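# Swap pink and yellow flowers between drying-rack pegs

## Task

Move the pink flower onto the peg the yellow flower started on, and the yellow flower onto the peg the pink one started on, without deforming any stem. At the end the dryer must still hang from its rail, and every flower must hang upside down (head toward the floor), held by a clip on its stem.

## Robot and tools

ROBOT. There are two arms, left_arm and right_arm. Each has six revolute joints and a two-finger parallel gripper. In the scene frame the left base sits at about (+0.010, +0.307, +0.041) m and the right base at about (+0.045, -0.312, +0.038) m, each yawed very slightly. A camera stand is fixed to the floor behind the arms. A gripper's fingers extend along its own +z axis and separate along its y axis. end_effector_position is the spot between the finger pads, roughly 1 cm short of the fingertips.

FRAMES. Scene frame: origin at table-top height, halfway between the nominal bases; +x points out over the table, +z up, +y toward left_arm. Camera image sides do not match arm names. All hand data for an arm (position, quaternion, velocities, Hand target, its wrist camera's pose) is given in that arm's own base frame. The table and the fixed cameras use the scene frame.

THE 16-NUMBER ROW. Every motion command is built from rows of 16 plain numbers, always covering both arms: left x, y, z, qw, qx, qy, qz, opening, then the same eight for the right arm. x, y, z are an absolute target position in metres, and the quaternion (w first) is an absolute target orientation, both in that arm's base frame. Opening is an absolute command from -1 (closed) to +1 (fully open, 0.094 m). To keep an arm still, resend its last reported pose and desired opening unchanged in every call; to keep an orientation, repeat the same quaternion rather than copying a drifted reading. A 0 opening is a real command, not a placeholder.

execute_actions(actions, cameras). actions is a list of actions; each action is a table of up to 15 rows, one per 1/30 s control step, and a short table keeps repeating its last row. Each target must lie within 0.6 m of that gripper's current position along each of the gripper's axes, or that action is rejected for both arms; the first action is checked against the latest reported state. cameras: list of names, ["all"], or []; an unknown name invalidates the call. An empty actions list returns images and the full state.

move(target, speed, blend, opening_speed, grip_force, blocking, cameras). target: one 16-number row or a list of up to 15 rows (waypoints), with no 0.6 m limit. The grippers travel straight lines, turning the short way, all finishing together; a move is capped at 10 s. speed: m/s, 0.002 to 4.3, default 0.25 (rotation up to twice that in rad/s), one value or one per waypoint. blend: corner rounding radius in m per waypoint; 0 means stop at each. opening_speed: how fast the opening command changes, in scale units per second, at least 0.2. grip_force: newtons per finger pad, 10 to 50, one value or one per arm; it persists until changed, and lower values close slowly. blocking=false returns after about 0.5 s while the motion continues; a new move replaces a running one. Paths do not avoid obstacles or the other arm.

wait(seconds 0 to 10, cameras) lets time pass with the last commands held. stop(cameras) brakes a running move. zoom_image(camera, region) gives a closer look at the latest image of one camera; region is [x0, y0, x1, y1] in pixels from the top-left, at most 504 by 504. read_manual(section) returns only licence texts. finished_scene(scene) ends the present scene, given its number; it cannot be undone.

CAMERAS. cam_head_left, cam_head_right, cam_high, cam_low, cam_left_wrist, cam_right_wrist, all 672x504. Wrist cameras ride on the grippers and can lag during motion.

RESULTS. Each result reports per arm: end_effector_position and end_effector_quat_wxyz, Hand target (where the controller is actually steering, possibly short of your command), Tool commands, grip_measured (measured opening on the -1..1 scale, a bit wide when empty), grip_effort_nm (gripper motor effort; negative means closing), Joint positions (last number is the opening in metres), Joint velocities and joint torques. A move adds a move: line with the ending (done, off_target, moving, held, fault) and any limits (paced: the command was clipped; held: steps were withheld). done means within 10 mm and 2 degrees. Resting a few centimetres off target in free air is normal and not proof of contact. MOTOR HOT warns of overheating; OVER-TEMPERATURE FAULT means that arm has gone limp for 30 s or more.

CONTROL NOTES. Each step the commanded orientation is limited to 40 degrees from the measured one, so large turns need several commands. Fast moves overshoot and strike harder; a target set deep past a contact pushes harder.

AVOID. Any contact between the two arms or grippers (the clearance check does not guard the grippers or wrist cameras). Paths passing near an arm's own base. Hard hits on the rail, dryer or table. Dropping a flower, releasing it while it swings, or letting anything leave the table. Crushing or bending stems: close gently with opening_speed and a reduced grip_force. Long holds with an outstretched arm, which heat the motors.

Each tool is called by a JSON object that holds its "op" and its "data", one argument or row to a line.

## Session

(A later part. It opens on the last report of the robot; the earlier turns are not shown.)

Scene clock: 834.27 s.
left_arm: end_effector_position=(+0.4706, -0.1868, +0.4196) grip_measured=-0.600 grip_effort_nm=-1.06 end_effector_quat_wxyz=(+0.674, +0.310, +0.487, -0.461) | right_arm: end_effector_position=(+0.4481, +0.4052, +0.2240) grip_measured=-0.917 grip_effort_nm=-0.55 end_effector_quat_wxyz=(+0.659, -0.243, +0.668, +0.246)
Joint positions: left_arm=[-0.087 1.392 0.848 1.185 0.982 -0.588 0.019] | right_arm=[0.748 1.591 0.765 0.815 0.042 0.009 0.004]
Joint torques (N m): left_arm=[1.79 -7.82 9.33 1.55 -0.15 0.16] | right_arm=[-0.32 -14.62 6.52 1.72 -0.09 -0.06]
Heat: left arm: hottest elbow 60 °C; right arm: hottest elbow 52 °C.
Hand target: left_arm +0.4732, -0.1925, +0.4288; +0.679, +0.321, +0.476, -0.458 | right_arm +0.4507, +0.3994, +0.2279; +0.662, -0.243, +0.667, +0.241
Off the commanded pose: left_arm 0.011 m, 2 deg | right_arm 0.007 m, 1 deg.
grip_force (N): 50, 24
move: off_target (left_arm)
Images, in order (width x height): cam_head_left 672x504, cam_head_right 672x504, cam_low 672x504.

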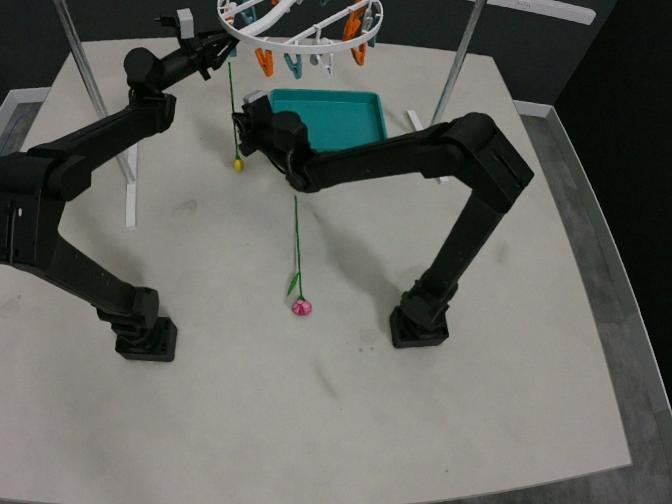

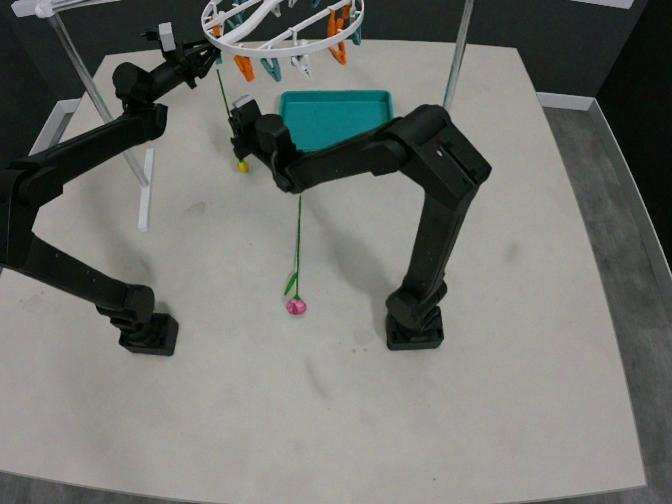

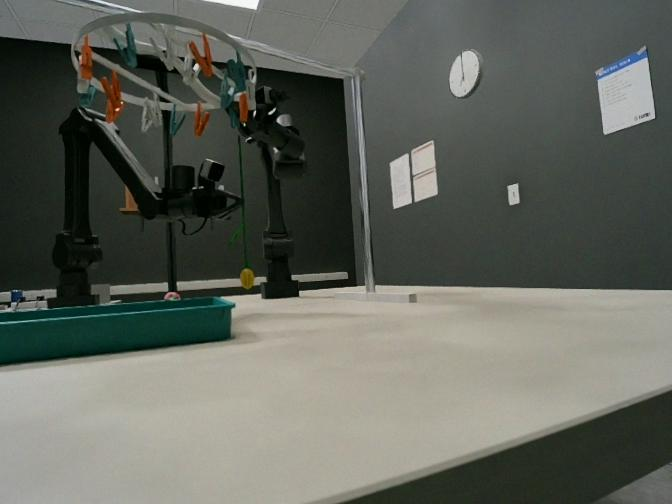

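{"op": "move", "data": {
  "target": [
    [0.4735, -0.1925, 0.4290, 0.6791, 0.3208, 0.4755, -0.4581, -0.70, 0.4595, 0.4060, 0.2720, 0.6928, -0.2311, 0.6349, 0.2522, -1.0]
  ],
  "speed": 0.06,
  "cameras": ["cam_head_left", "cam_head_right", "cam_low"]
}}

{"op": "zoom_image", "data": {
  "camera": "cam_low",
  "region": [215, 95, 265, 145]
}}

{"op": "zoom_image", "data": {
  "camera": "cam_head_left",
  "region": [210, 30, 260, 80]
}}

{"op": "zoom_image", "data": {
  "camera": "cam_head_right",
  "region": [195, 35, 245, 85]
}}

Scene clock: 872.93 s.
left_arm: end_effector_position=(+0.4706, -0.1868, +0.4196) grip_measured=-0.600 grip_effort_nm=-1.06 end_effector_quat_wxyz=(+0.674, +0.310, +0.487, -0.461) | right_arm: end_effector_position=(+0.4470, +0.4029, +0.2381) grip_measured=-0.917 grip_effort_nm=-0.55 end_effector_quat_wxyz=(+0.667, -0.240, +0.660, +0.249)
Joint positions: left_arm=[-0.087 1.392 0.848 1.185 0.982 -0.588 0.019] | right_arm=[0.746 1.567 0.765 0.816 0.04 0.009 0.004]
Joint torques (N m): left_arm=[1.85 -7.82 9.31 1.54 -0.16 0.15] | right_arm=[-0.38 -14.1 10.06 2.8 -0.09 -0.1]
Heat: left arm: hottest elbow 60 °C; right arm: hottest elbow 48 °C.
Hand target: left_arm +0.4732, -0.1925, +0.4288; +0.679, +0.321, +0.476, -0.458 | right_arm +0.4580, +0.4047, +0.2718; +0.693, -0.231, +0.635, +0.252
Off the commanded pose: left_arm 0.011 m, 2 deg | right_arm 0.036 m, 4 deg.
grip_force (N): 50, 24
move: off_target (left_arm, right_arm)
Images, in order (width x height): cam_head_left 672x504, cam_head_right 672x504, cam_low 672x504.

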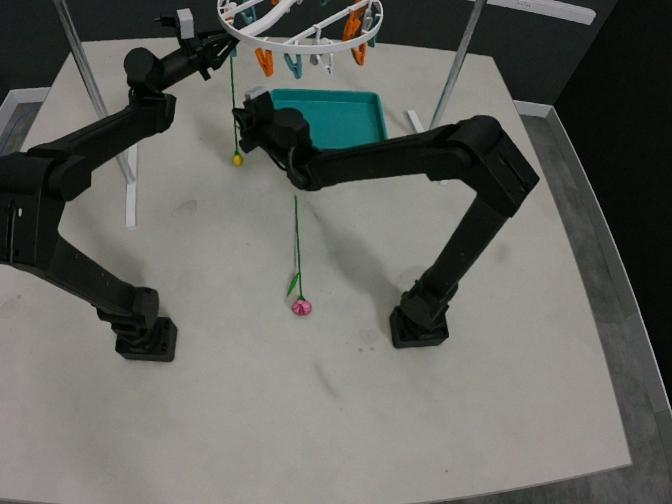

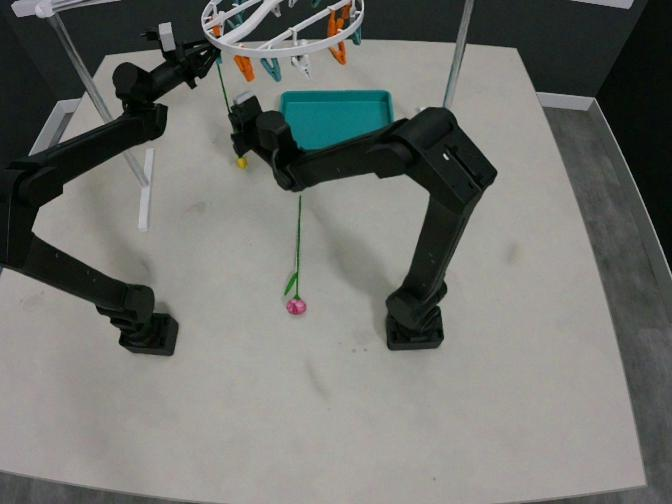

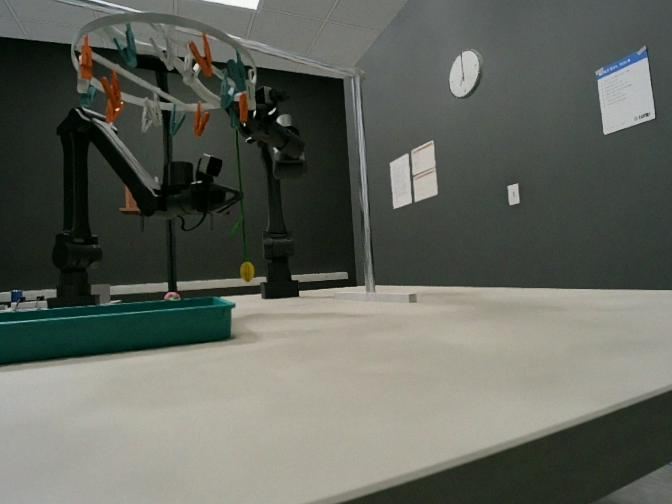

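Scaled by 10.080 from the camera's 672x504 image, which has a finer 960x720 frame.

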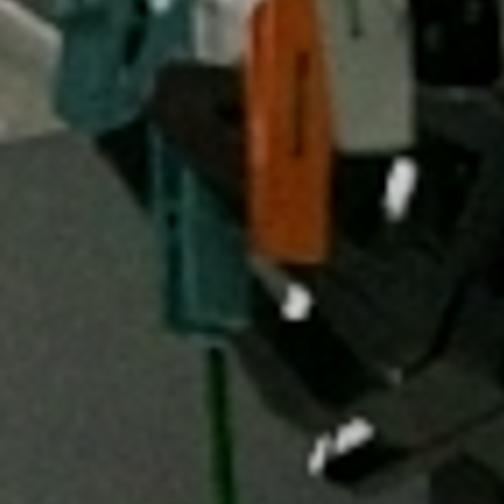

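Scaled by 10.080 from the camera's 672x504 image, which has a finer 960x720 frame.

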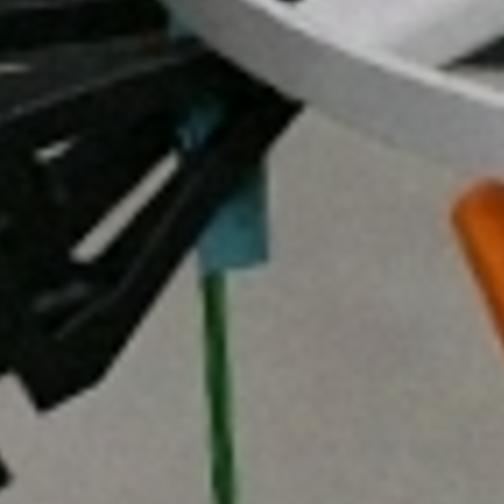

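Scaled by 10.080 from the camera's 672x504 image, which has a finer 960x720 frame.

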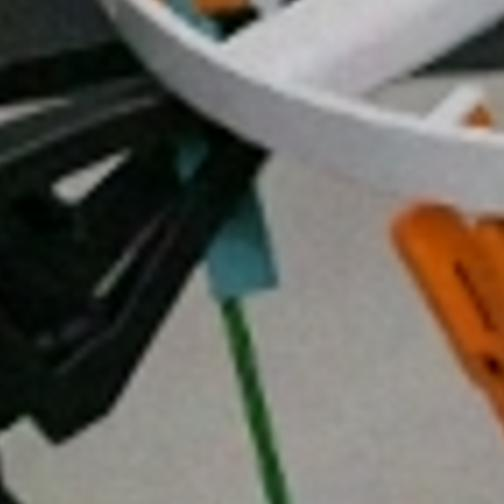

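{"op": "move", "data": {
  "target": [
    [0.4735, -0.1925, 0.4290, 0.6791, 0.3208, 0.4755, -0.4581, -0.70, 0.4620, 0.4060, 0.2820, 0.6956, -0.2299, 0.6319, 0.2532, -1.0]
  ],
  "speed": 0.05,
  "cameras": ["cam_head_left", "cam_head_right", "cam_low"]
}}

{"op": "zoom_image", "data": {
  "camera": "cam_low",
  "region": [215, 95, 265, 145]
}}

{"op": "zoom_image", "data": {
  "camera": "cam_head_left",
  "region": [210, 30, 260, 80]
}}

{"op": "zoom_image", "data": {
  "camera": "cam_head_right",
  "region": [195, 35, 245, 85]
}}

Scene clock: 883.27 s.
left_arm: end_effector_position=(+0.4706, -0.1868, +0.4196) grip_measured=-0.600 grip_effort_nm=-1.06 end_effector_quat_wxyz=(+0.674, +0.310, +0.487, -0.461) | right_arm: end_effector_position=(+0.4484, +0.4016, +0.2484) grip_measured=-0.917 grip_effort_nm=-0.55 end_effector_quat_wxyz=(+0.673, -0.237, +0.654, +0.252)
Joint positions: left_arm=[-0.087 1.392 0.848 1.185 0.982 -0.588 0.019] | right_arm=[0.741 1.554 0.77 0.816 0.036 0.009 0.004]
Joint torques (N m): left_arm=[1.79 -7.88 9.32 1.54 -0.16 0.16] | right_arm=[-0.15 -14.04 10.66 2.09 -0.09 -0.1]
Heat: left arm: hottest elbow 61 °C; right arm: hottest elbow 48 °C.
Hand target: left_arm +0.4732, -0.1925, +0.4288; +0.679, +0.321, +0.476, -0.458 | right_arm +0.4604, +0.4045, +0.2822; +0.696, -0.230, +0.632, +0.253
Off the commanded pose: left_arm 0.011 m, 2 deg | right_arm 0.037 m, 4 deg.
grip_force (N): 50, 24
move: off_target (left_arm, right_arm)
Images, in order (width x height): cam_head_left 672x504, cam_head_right 672x504, cam_low 672x504.

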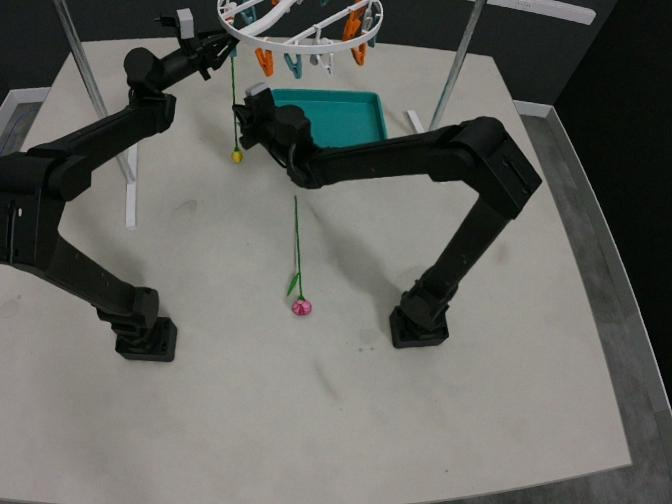

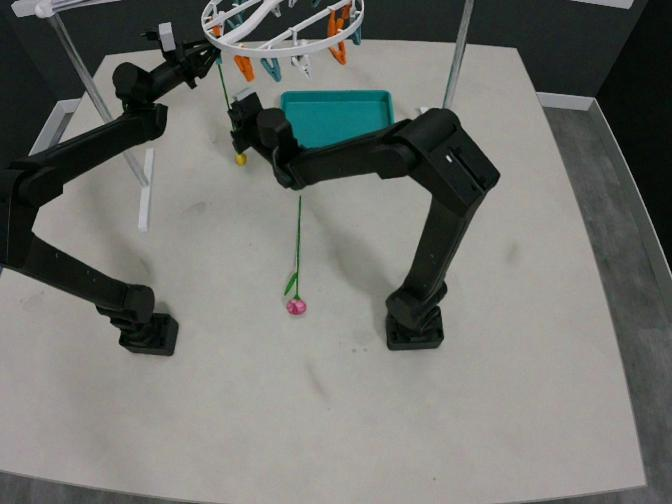

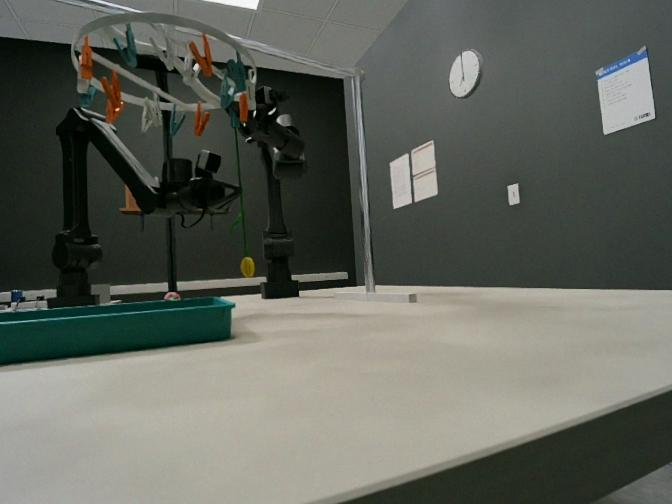

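Scaled by 10.080 from the camera's 672x504 image, which has a finer 960x720 frame.

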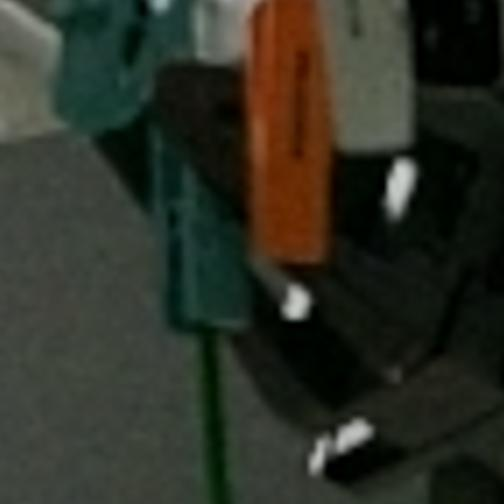

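Scaled by 10.080 from the camera's 672x504 image, which has a finer 960x720 frame.

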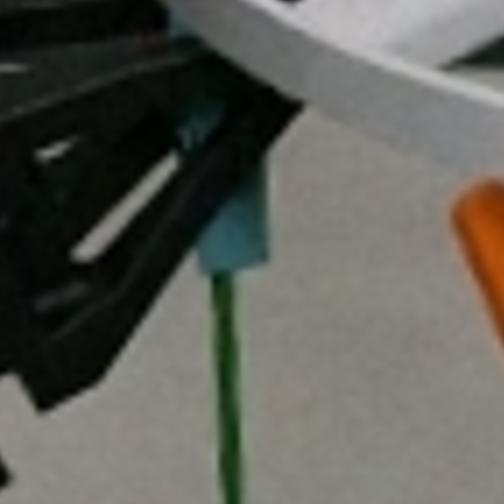

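Scaled by 10.080 from the camera's 672x504 image, which has a finer 960x720 frame.

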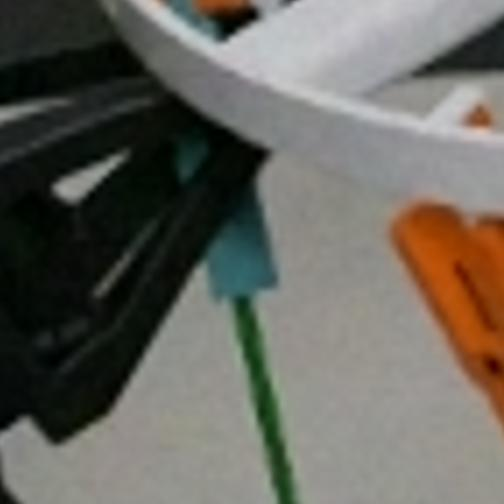

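{"op": "move", "data": {
  "target": [
    [0.4735, -0.1925, 0.4290, 0.6791, 0.3208, 0.4755, -0.4581, -0.70, 0.4640, 0.4060, 0.2900, 0.6914, -0.2317, 0.6364, 0.2517, -1.0]
  ],
  "speed": 0.04,
  "cameras": ["cam_head_left", "cam_head_right", "cam_low"]
}}

{"op": "zoom_image", "data": {
  "camera": "cam_low",
  "region": [215, 95, 265, 145]
}}

{"op": "zoom_image", "data": {
  "camera": "cam_head_left",
  "region": [210, 30, 260, 80]
}}

{"op": "zoom_image", "data": {
  "camera": "cam_head_right",
  "region": [195, 35, 245, 85]
}}

Scene clock: 892.37 s.
left_arm: end_effector_position=(+0.4706, -0.1868, +0.4196) grip_measured=-0.600 grip_effort_nm=-1.06 end_effector_quat_wxyz=(+0.674, +0.310, +0.487, -0.461) | right_arm: end_effector_position=(+0.4505, +0.4018, +0.2588) grip_measured=-0.917 grip_effort_nm=-0.55 end_effector_quat_wxyz=(+0.672, -0.237, +0.655, +0.252)
Joint positions: left_arm=[-0.087 1.392 0.848 1.185 0.982 -0.588 0.019] | right_arm=[0.738 1.534 0.785 0.778 0.032 0.009 0.004]
Joint torques (N m): left_arm=[1.79 -7.82 9.33 1.54 -0.16 0.15] | right_arm=[-0.26 -13.8 10.92 1.7 -0.09 -0.07]
Heat: left arm: hottest elbow 61 °C; right arm: hottest elbow 49 °C.
Hand target: left_arm +0.4732, -0.1925, +0.4288; +0.679, +0.321, +0.476, -0.458 | right_arm +0.4625, +0.4046, +0.2903; +0.692, -0.232, +0.636, +0.252
Off the commanded pose: left_arm 0.011 m, 2 deg | right_arm 0.034 m, 3 deg.
grip_force (N): 50, 24
move: off_target (left_arm, right_arm)
Images, in order (width x height): cam_head_left 672x504, cam_head_right 672x504, cam_low 672x504.

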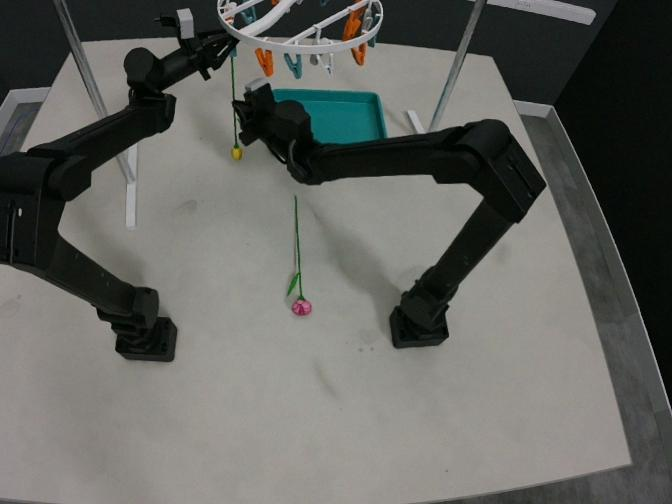

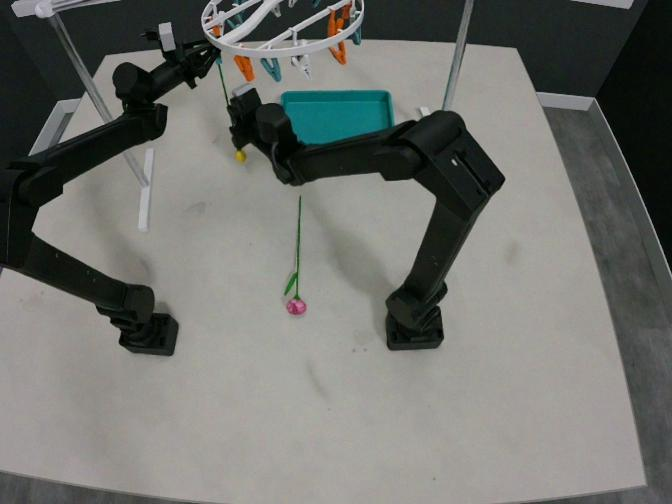

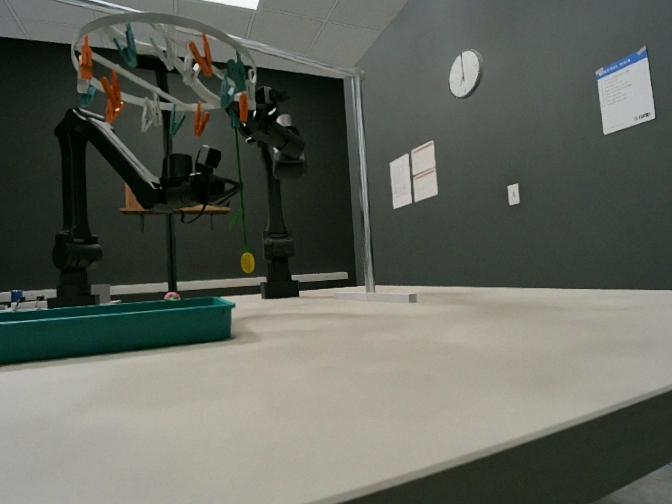

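Scaled by 10.080 from the camera's 672x504 image, which has a finer 960x720 frame.

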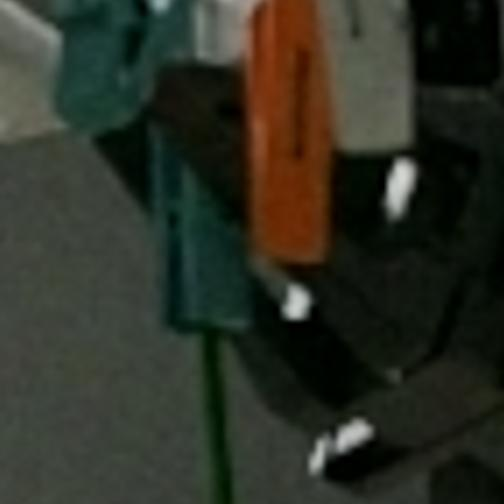

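Scaled by 10.080 from the camera's 672x504 image, which has a finer 960x720 frame.

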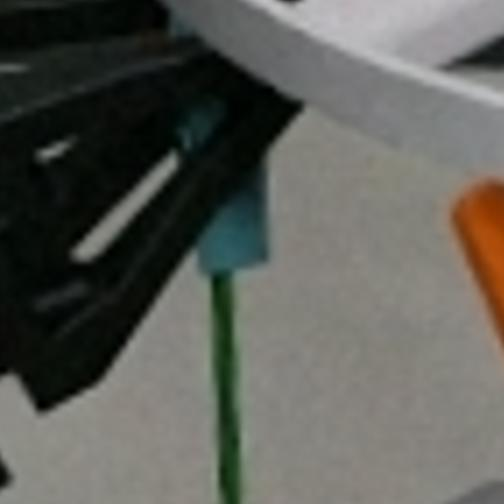

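Scaled by 10.080 from the camera's 672x504 image, which has a finer 960x720 frame.

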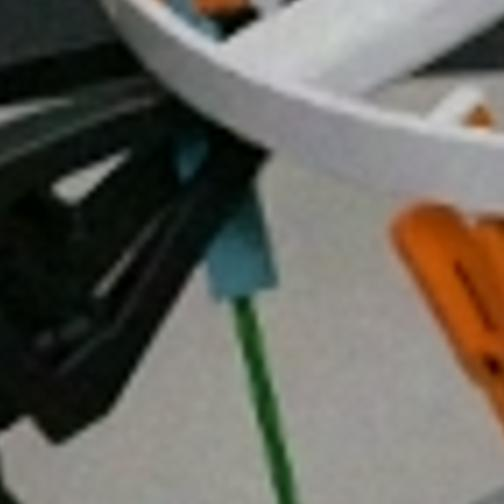

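{"op": "move", "data": {
  "target": [
    [0.4735, -0.1925, 0.4290, 0.6791, 0.3208, 0.4755, -0.4581, -0.22, 0.4640, 0.4060, 0.2900, 0.6914, -0.2317, 0.6364, 0.2517, -1.0]
  ],
  "speed": 0.04,
  "opening_speed": 0.3,
  "cameras": ["cam_head_left", "cam_left_wrist", "cam_low"]
}}

{"op": "zoom_image", "data": {
  "camera": "cam_low",
  "region": [215, 95, 265, 145]
}}

{"op": "zoom_image", "data": {
  "camera": "cam_left_wrist",
  "region": [200, 260, 480, 504]
}}

{"op": "zoom_image", "data": {
  "camera": "cam_head_left",
  "region": [210, 30, 260, 80]
}}

Scene clock: 897.93 s.
left_arm: end_effector_position=(+0.4706, -0.1868, +0.4196) grip_measured=-0.223 grip_effort_nm=0.06 end_effector_quat_wxyz=(+0.674, +0.311, +0.487, -0.460) | right_arm: end_effector_position=(+0.4503, +0.4019, +0.2590) grip_measured=-0.917 grip_effort_nm=-0.56 end_effector_quat_wxyz=(+0.672, -0.238, +0.655, +0.252)
Joint positions: left_arm=[-0.087 1.392 0.848 1.185 0.982 -0.587 0.037] | right_arm=[0.738 1.533 0.785 0.778 0.032 0.009 0.004]
Joint torques (N m): left_arm=[1.79 -7.82 9.32 1.54 -0.16 0.14] | right_arm=[-0.15 -13.8 10.92 1.83 -0.06 -0.09]
Heat: left arm: hottest elbow 61 °C; right arm: hottest elbow 50 °C.
Hand target: left_arm +0.4732, -0.1924, +0.4288; +0.679, +0.321, +0.476, -0.458 | right_arm +0.4625, +0.4047, +0.2901; +0.692, -0.232, +0.636, +0.252
Off the commanded pose: left_arm 0.011 m, 2 deg | right_arm 0.034 m, 3 deg.
grip_force (N): 50, 24
move: off_target (left_arm, right_arm)
camera_calibration:
cam_left_wrist: T_world_to_cam=[[-0.91943, -0.392829, 0.0182913, 0.351589], [-0.0542709, 0.0806804, -0.995261, 0.496051], [0.389492, -0.916066, -0.0954991, -0.221912], [0, 0, 0, 1]] pos_world=[0.436615, -0.105193, 0.466077]
Images, in order (width x height): cam_head_left 672x504, cam_low 672x504, cam_left_wrist 672x504.

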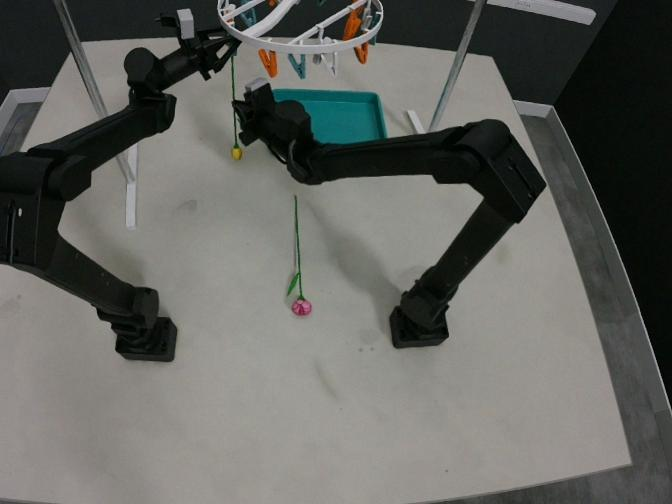

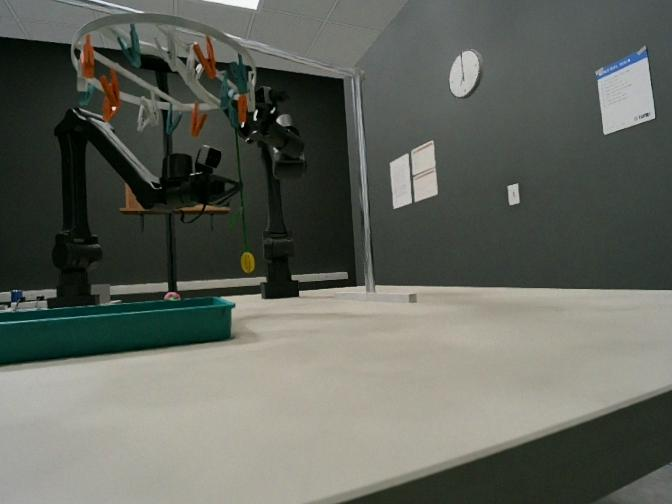

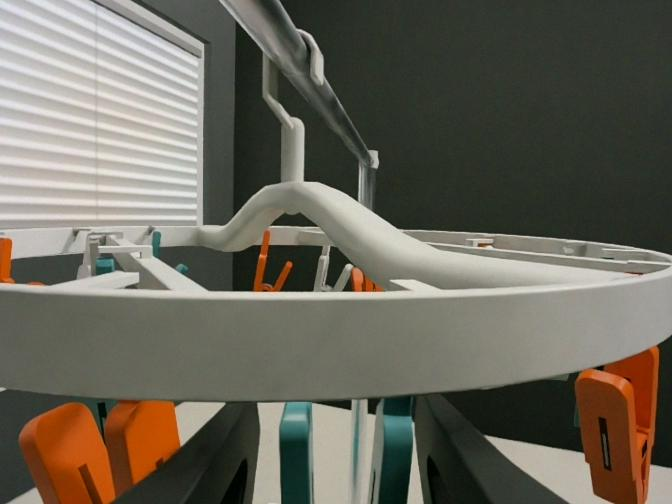

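Scaled by 10.080 from the camera's 672x504 image, which has a finer 960x720 frame.

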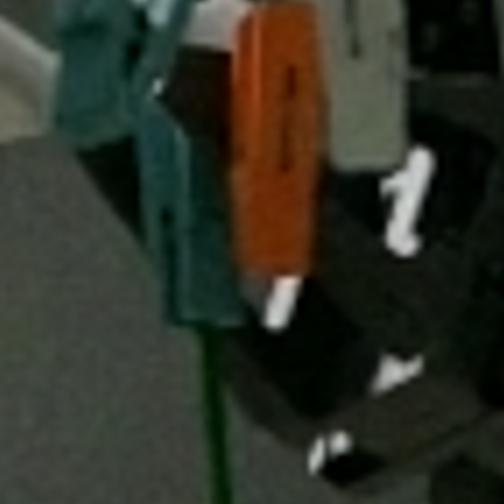

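Scaled by 1.800 from the camera's 672x504 image, which has a finer 960x720 frame.

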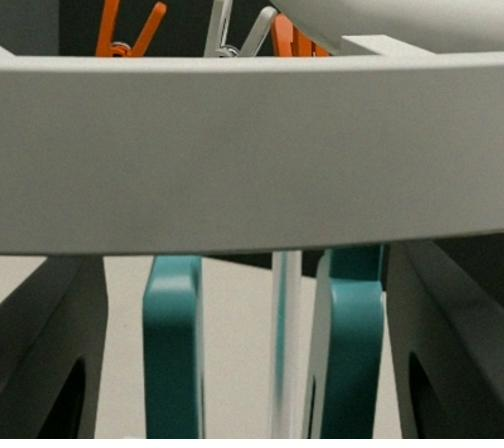

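Scaled by 10.080 from the camera's 672x504 image, which has a finer 960x720 frame.

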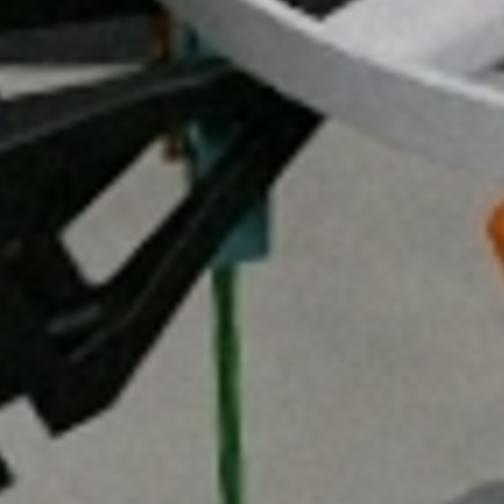

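{"op": "move", "data": {
  "target": [
    [0.4735, -0.1925, 0.4290, 0.6791, 0.3208, 0.4755, -0.4581, -0.12, 0.4640, 0.4060, 0.2900, 0.6914, -0.2317, 0.6364, 0.2517, -0.45],
    [0.4540, -0.1465, 0.4290, 0.6791, 0.3208, 0.4755, -0.4581, -0.12, 0.4260, 0.3740, 0.2880, 0.6914, -0.2317, 0.6364, 0.2517, -0.45],
    [0.4380, -0.1080, 0.4290, 0.6791, 0.3208, 0.4755, -0.4581, -0.12, 0.3640, 0.3240, 0.2850, 0.6914, -0.2317, 0.6364, 0.2517, -0.45]
  ],
  "speed": [0.05, 0.08, 0.15],
  "blend": [0, 0.01, 0],
  "opening_speed": 0.4,
  "cameras": ["cam_head_left", "cam_left_wrist", "cam_low", "cam_right_wrist"]
}}

{"op": "zoom_image", "data": {
  "camera": "cam_low",
  "region": [180, 60, 300, 300]
}}

{"op": "zoom_image", "data": {
  "camera": "cam_left_wrist",
  "region": [230, 220, 480, 504]
}}

Scene clock: 911.87 s.
left_arm: end_effector_position=(+0.4407, -0.1118, +0.4242) grip_measured=-0.122 grip_effort_nm=0.06 end_effector_quat_wxyz=(+0.675, +0.318, +0.480, -0.462) | right_arm: end_effector_position=(+0.3680, +0.3241, +0.2885) grip_measured=-0.451 grip_effort_nm=0.07 end_effector_quat_wxyz=(+0.693, -0.225, +0.635, +0.256)
Joint positions: left_arm=[0.106 1.378 0.801 1.493 1.132 -0.883 0.041] | right_arm=[0.738 1.2 0.513 0.778 0.044 0.009 0.026]
Joint torques (N m): left_arm=[3.31 -8.35 7.01 1.47 -0.28 -0.06] | right_arm=[1.03 -7.47 6.83 1.83 0.1 -0.1]
Heat: left arm: hottest elbow 60 °C; right arm: hottest elbow 53 °C.
Hand target: left_arm +0.4380, -0.1081, +0.4289; +0.679, +0.321, +0.476, -0.458 | right_arm +0.3641, +0.3240, +0.2851; +0.691, -0.232, +0.636, +0.252
Off the commanded pose: left_arm 0.007 m, 1 deg | right_arm 0.005 m, 1 deg.
grip_force (N): 50, 24
move: done
camera_calibration:
cam_left_wrist: T_world_to_cam=[[-0.925151, -0.379585, 0.00313316, 0.363897], [-0.0371307, 0.082277, -0.995918, 0.485801], [0.377778, -0.921491, -0.0902129, -0.138829], [0, 0, 0, 1]] pos_world=[0.407144, -0.0297702, 0.470153]
cam_right_wrist: T_world_to_cam=[[0.644678, -0.764444, -0.00400028, 0.0106004], [-0.255396, -0.210445, -0.943656, 0.474719], [0.72053, 0.609376, -0.330905, -0.278388], [0, 0, 0, 1]] pos_world=[0.314994, 0.277648, 0.355894]
Images, in order (width x height): cam_head_left 672x504, cam_low 672x504, cam_left_wrist 672x504, cam_right_wrist 672x504.

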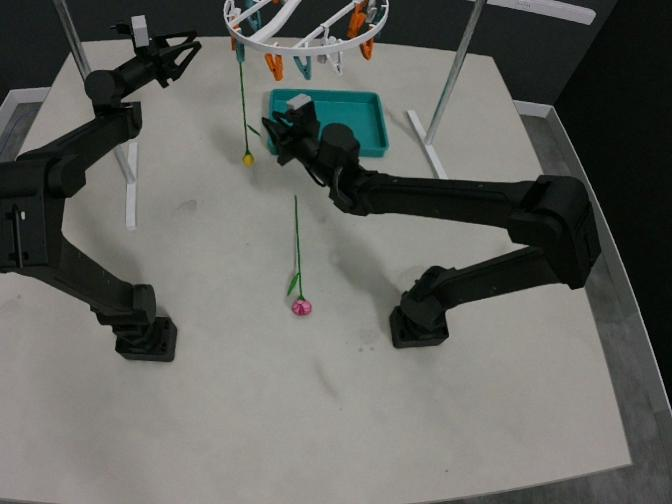

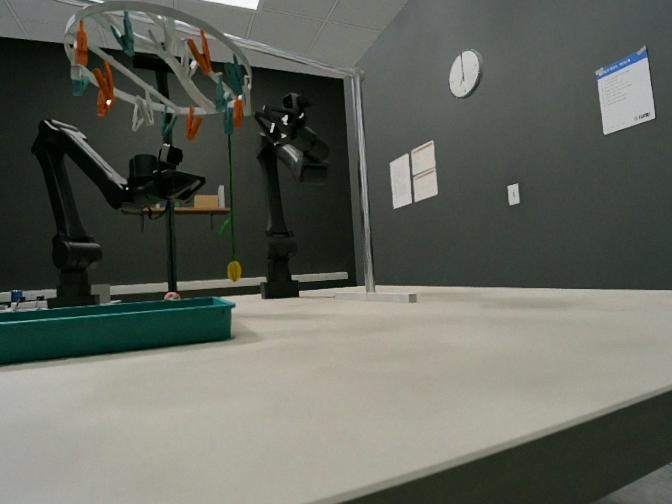

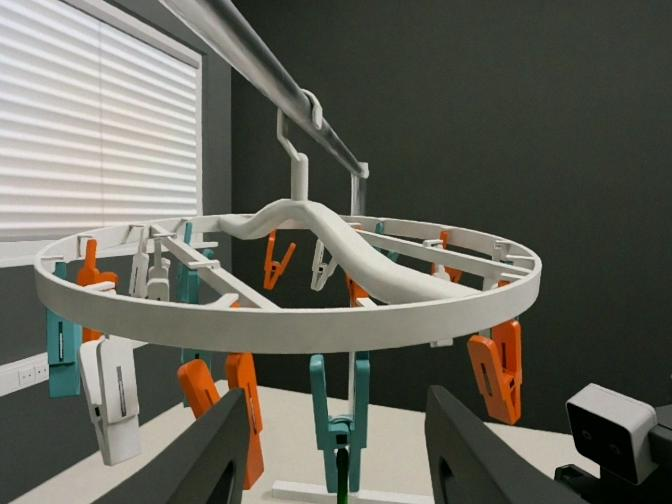

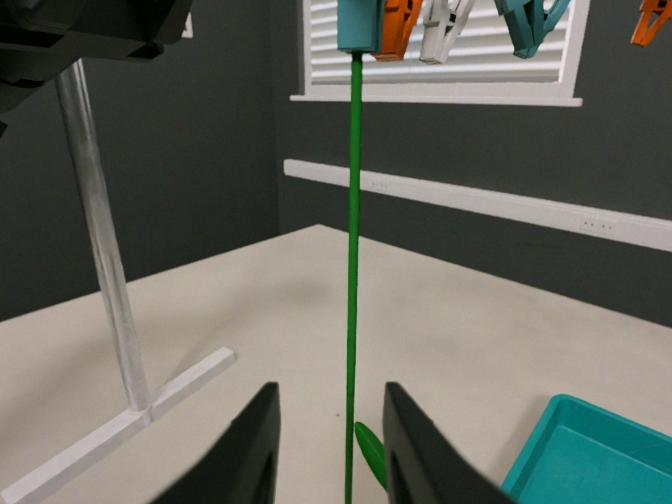

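Scaled by 2.100 from the camera's 672x504 image, which has a finer 960x720 frame.

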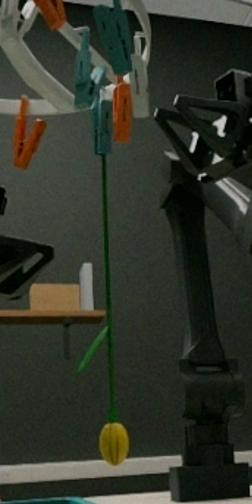

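Scaled by 1.775 from the camera's 672x504 image, which has a finer 960x720 frame.

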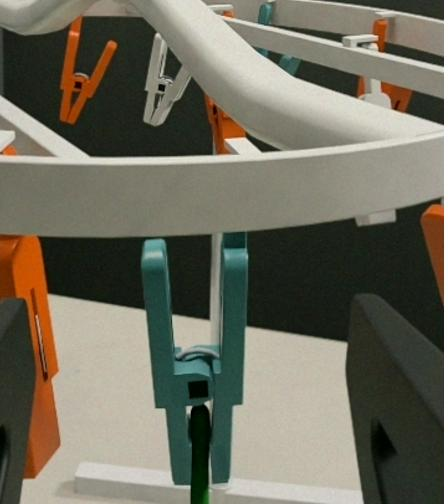

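{"op": "move", "data": {
  "target": [
    [0.3800, -0.0800, 0.3800, 0.6791, 0.3208, 0.4755, -0.4581, -0.12, 0.3000, 0.2600, 0.2900, 0.6914, -0.2317, 0.6364, 0.2517, -0.45],
    [0.3200, -0.1800, 0.2400, 0.3650, 0.2778, 0.8811, -0.1151, -0.12, 0.2700, 0.1500, 0.3500, 0.7568, -0.2195, 0.5300, 0.3135, -0.45],
    [0.2800, -0.3000, 0.1300, -0.0410, 0.0, 0.9992, 0.0, 0.1, 0.3100, 0.0900, 0.4200, 0.7568, -0.2195, 0.5300, 0.3135, 0.0]
  ],
  "speed": [0.2, 0.3, 0.3],
  "blend": [0.03, 0.03, 0],
  "grip_force": [24, 50],
  "cameras": ["cam_head_left", "cam_left_wrist", "cam_low", "cam_right_wrist"]
}}

Scene clock: 935.17 s.
left_arm: end_effector_position=(+0.2704, -0.2832, +0.1161) grip_measured=+0.098 grip_effort_nm=0.06 end_effector_quat_wxyz=(-0.051, -0.001, +0.999, +0.011) | right_arm: end_effector_position=(+0.3064, +0.0929, +0.3874) grip_measured=-0.002 grip_effort_nm=0.07 end_effector_quat_wxyz=(+0.741, -0.212, +0.551, +0.320)
Joint positions: left_arm=[-0.783 1.499 1.094 -1.255 0.056 -0.782 0.052] | right_arm=[-0.12 0.635 0.346 0.76 -0.839 0.402 0.047]
Joint torques (N m): left_arm=[1.73 -9 10.74 -0.2 0.13 -0.06] | right_arm=[-0.32 2.2 12.89 2.13 0.13 0.17]
Heat: left arm: hottest elbow 57 °C; right arm: hottest elbow 50 °C.
Hand target: left_arm +0.2794, -0.2994, +0.1301; -0.041, +0.000, +0.999, +0.000 | right_arm +0.3081, +0.0899, +0.4192; +0.757, -0.220, +0.530, +0.313
Off the commanded pose: left_arm 0.024 m, 2 deg | right_arm 0.033 m, 3 deg.
grip_force (N): 24, 50
move: off_target (left_arm, right_arm); target 3's new opening was sent with right_arm's hand 0.033 m and 3 deg from that target
camera_calibration:
cam_left_wrist: T_world_to_cam=[[-0.0132053, -0.999555, -0.0267571, -0.276524], [-0.859136, -0.0023486, 0.511741, 0.209986], [-0.511576, 0.0297457, -0.858723, 0.338822], [0, 0, 0, 1]] pos_world=[0.350088, -0.285986, 0.176097]
cam_right_wrist: T_world_to_cam=[[0.710178, -0.703476, -0.0277087, -0.142663], [-0.103501, -0.0653955, -0.992477, 0.462626], [0.696372, 0.707704, -0.119253, -0.144044], [0, 0, 0, 1]] pos_world=[0.249507, 0.0318346, 0.438015]
Images, in order (width x height): cam_head_left 672x504, cam_low 672x504, cam_left_wrist 672x504, cam_right_wrist 672x504.

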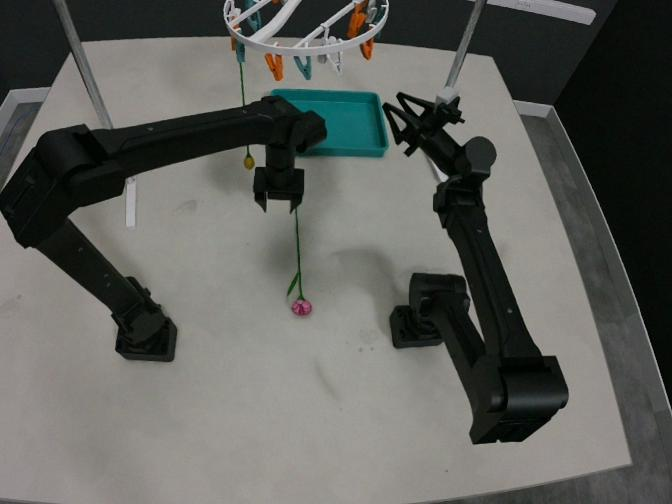

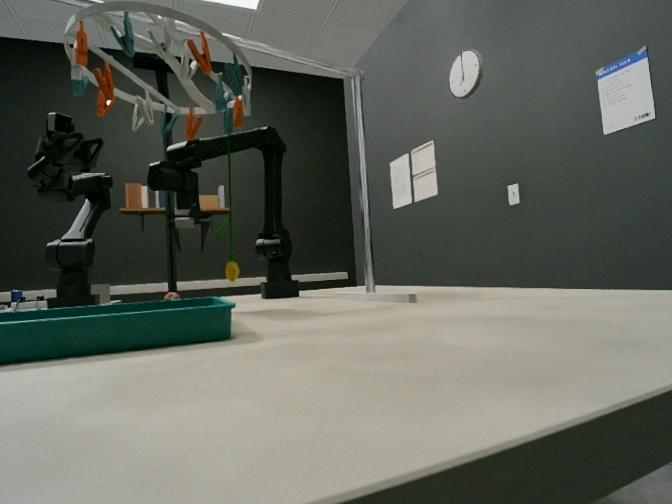

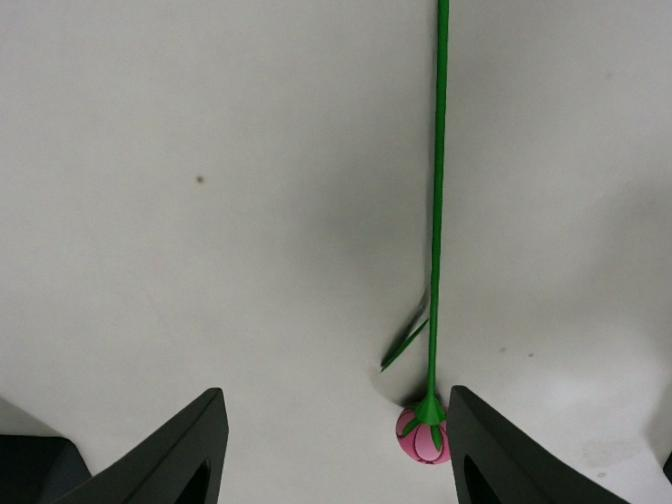

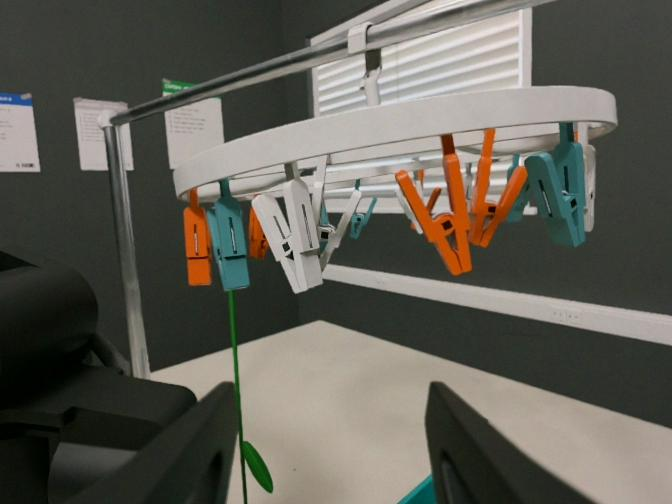

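{"op": "move", "data": {
  "target": [
    [0.2700, -0.3360, 0.0300, -0.0410, -0.0262, 0.9988, -0.0011, 0.1, 0.3100, 0.0900, 0.4200, 0.7568, -0.2195, 0.5300, 0.3135, 0.0]
  ],
  "speed": 0.15,
  "cameras": ["cam_left_wrist"]
}}

{"op": "zoom_image", "data": {
  "camera": "cam_right_wrist",
  "region": [350, 60, 620, 300]
}}

Scene clock: 946.80 s.
left_arm: end_effector_position=(+0.2710, -0.3300, +0.0328) grip_measured=+0.098 grip_effort_nm=0.06 end_effector_quat_wxyz=(-0.042, -0.026, +0.999, +0.002) | right_arm: end_effector_position=(+0.3064, +0.0927, +0.3874) grip_measured=-0.001 grip_effort_nm=0.08 end_effector_quat_wxyz=(+0.741, -0.212, +0.551, +0.320)
Joint positions: left_arm=[-0.857 1.675 1.061 -1.013 0.063 -0.907 0.052] | right_arm=[-0.121 0.635 0.346 0.76 -0.839 0.402 0.047]
Joint torques (N m): left_arm=[1.79 -10.64 6.57 0.79 0.12 -0.03] | right_arm=[-0.26 1.96 12.85 2.1 0.15 0.18]
Heat: left arm: hottest elbow 59 °C; right arm: hottest elbow 52 °C.
Hand target: left_arm +0.2699, -0.3360, +0.0301; -0.041, -0.026, +0.999, -0.001 | right_arm +0.3081, +0.0899, +0.4192; +0.757, -0.220, +0.530, +0.313
Off the commanded pose: left_arm 0.007 m, 0 deg | right_arm 0.033 m, 3 deg.
grip_force (N): 24, 50
move: off_target (right_arm)
camera_calibration:
cam_left_wrist: T_world_to_cam=[[0.0377573, -0.999239, -0.00982398, -0.339669], [-0.867523, -0.0376564, 0.495969, 0.244171], [-0.495962, -0.0102039, -0.868284, 0.25194], [0, 0, 0, 1]] pos_world=[0.349602, -0.327645, 0.094317]
Images, in order (width x height): cam_left_wrist 672x504.

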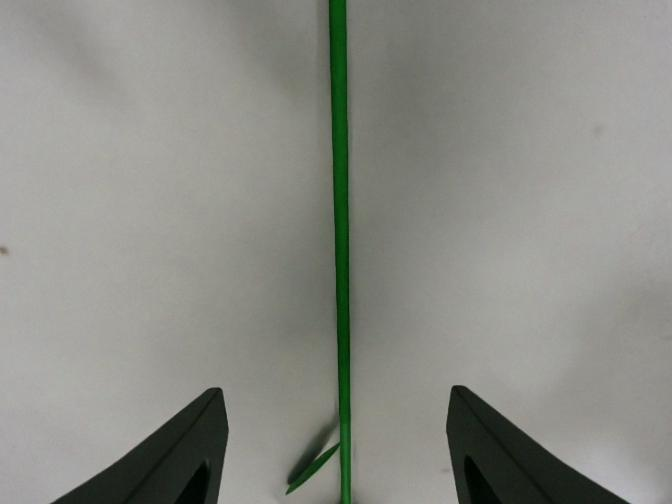

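This scene's latest camera images include none from cam_right_wrist. They are from: cam_left_wrist. cam_right_wrist's image comes with the result of a call that names it in "cameras".

{"op": "move", "data": {
  "target": [
    [0.2705, -0.3325, 0.0000, -0.0410, -0.0262, 0.9988, -0.0011, 0.1, 0.3500, 0.1150, 0.4400, 0.7568, -0.2195, 0.5300, 0.3135, 0.0],
    [0.2705, -0.3325, -0.0350, -0.0410, -0.0262, 0.9988, -0.0011, 0.1, 0.3500, 0.1150, 0.4400, 0.7568, -0.2195, 0.5300, 0.3135, 0.0]
  ],
  "speed": [0.1, 0.05],
  "blend": [0.01, 0],
  "cameras": ["cam_left_wrist", "cam_right_wrist"]
}}

{"op": "zoom_image", "data": {
  "camera": "cam_right_wrist",
  "region": [240, 100, 540, 400]
}}

Scene clock: 953.07 s.
left_arm: end_effector_position=(+0.2714, -0.3305, -0.0293) grip_measured=+0.098 grip_effort_nm=0.06 end_effector_quat_wxyz=(-0.040, -0.026, +0.999, -0.001) | right_arm: end_effector_position=(+0.3448, +0.1111, +0.4107) grip_measured=-0.001 grip_effort_nm=0.07 end_effector_quat_wxyz=(+0.744, -0.206, +0.548, +0.321)
Joint positions: left_arm=[-0.857 1.783 1.004 -0.841 0.063 -0.907 0.052] | right_arm=[-0.013 0.761 0.453 0.743 -0.731 0.348 0.047]
Joint torques (N m): left_arm=[2.32 -10.81 5.46 0.87 0.11 0.02] | right_arm=[1.2 0.5 12.98 1.24 0.28 -0.12]
Heat: left arm: hottest elbow 58 °C; right arm: hottest elbow 53 °C.
Hand target: left_arm +0.2704, -0.3325, -0.0349; -0.041, -0.026, +0.999, -0.001 | right_arm +0.3482, +0.1144, +0.4393; +0.757, -0.219, +0.530, +0.314
Off the commanded pose: left_arm 0.006 m, 0 deg | right_arm 0.030 m, 3 deg.
grip_force (N): 24, 50
move: off_target (right_arm)
camera_calibration:
cam_left_wrist: T_world_to_cam=[[0.0382074, -0.999261, -0.00415845, -0.340817], [-0.86987, -0.0353076, 0.492015, 0.276611], [-0.491798, -0.0151813, -0.870577, 0.195315], [0, 0, 0, 1]] pos_world=[0.349693, -0.327834, 0.0325231]
cam_right_wrist: T_world_to_cam=[[0.705835, -0.707518, -0.0348607, -0.151487], [-0.101658, -0.052468, -0.993435, 0.489227], [0.701044, 0.704745, -0.108959, -0.1865], [0, 0, 0, 1]] pos_world=[0.287404, 0.0499238, 0.460413]
Images, in order (width x height): cam_left_wrist 672x504, cam_right_wrist 672x504.

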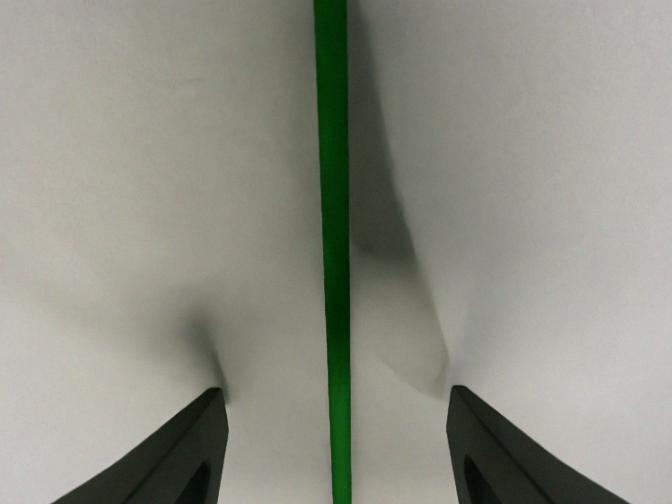

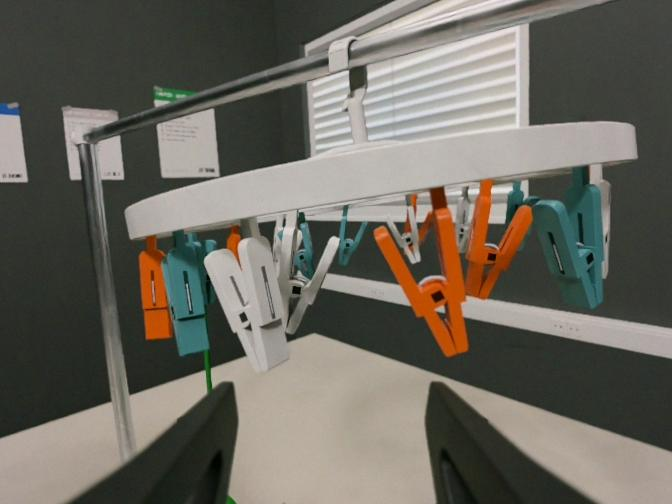

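Scaled by 1.680 from the camera's 672x504 image, which has a finer 960x720 frame.

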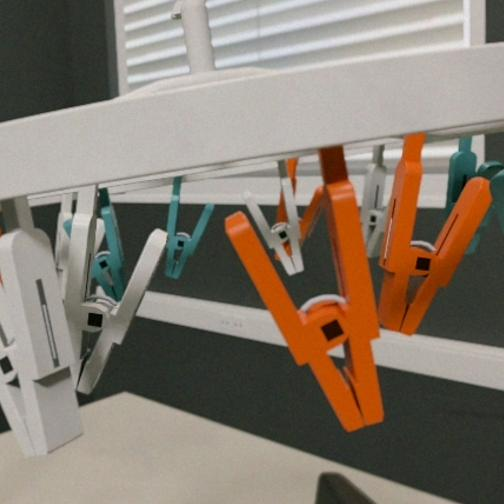

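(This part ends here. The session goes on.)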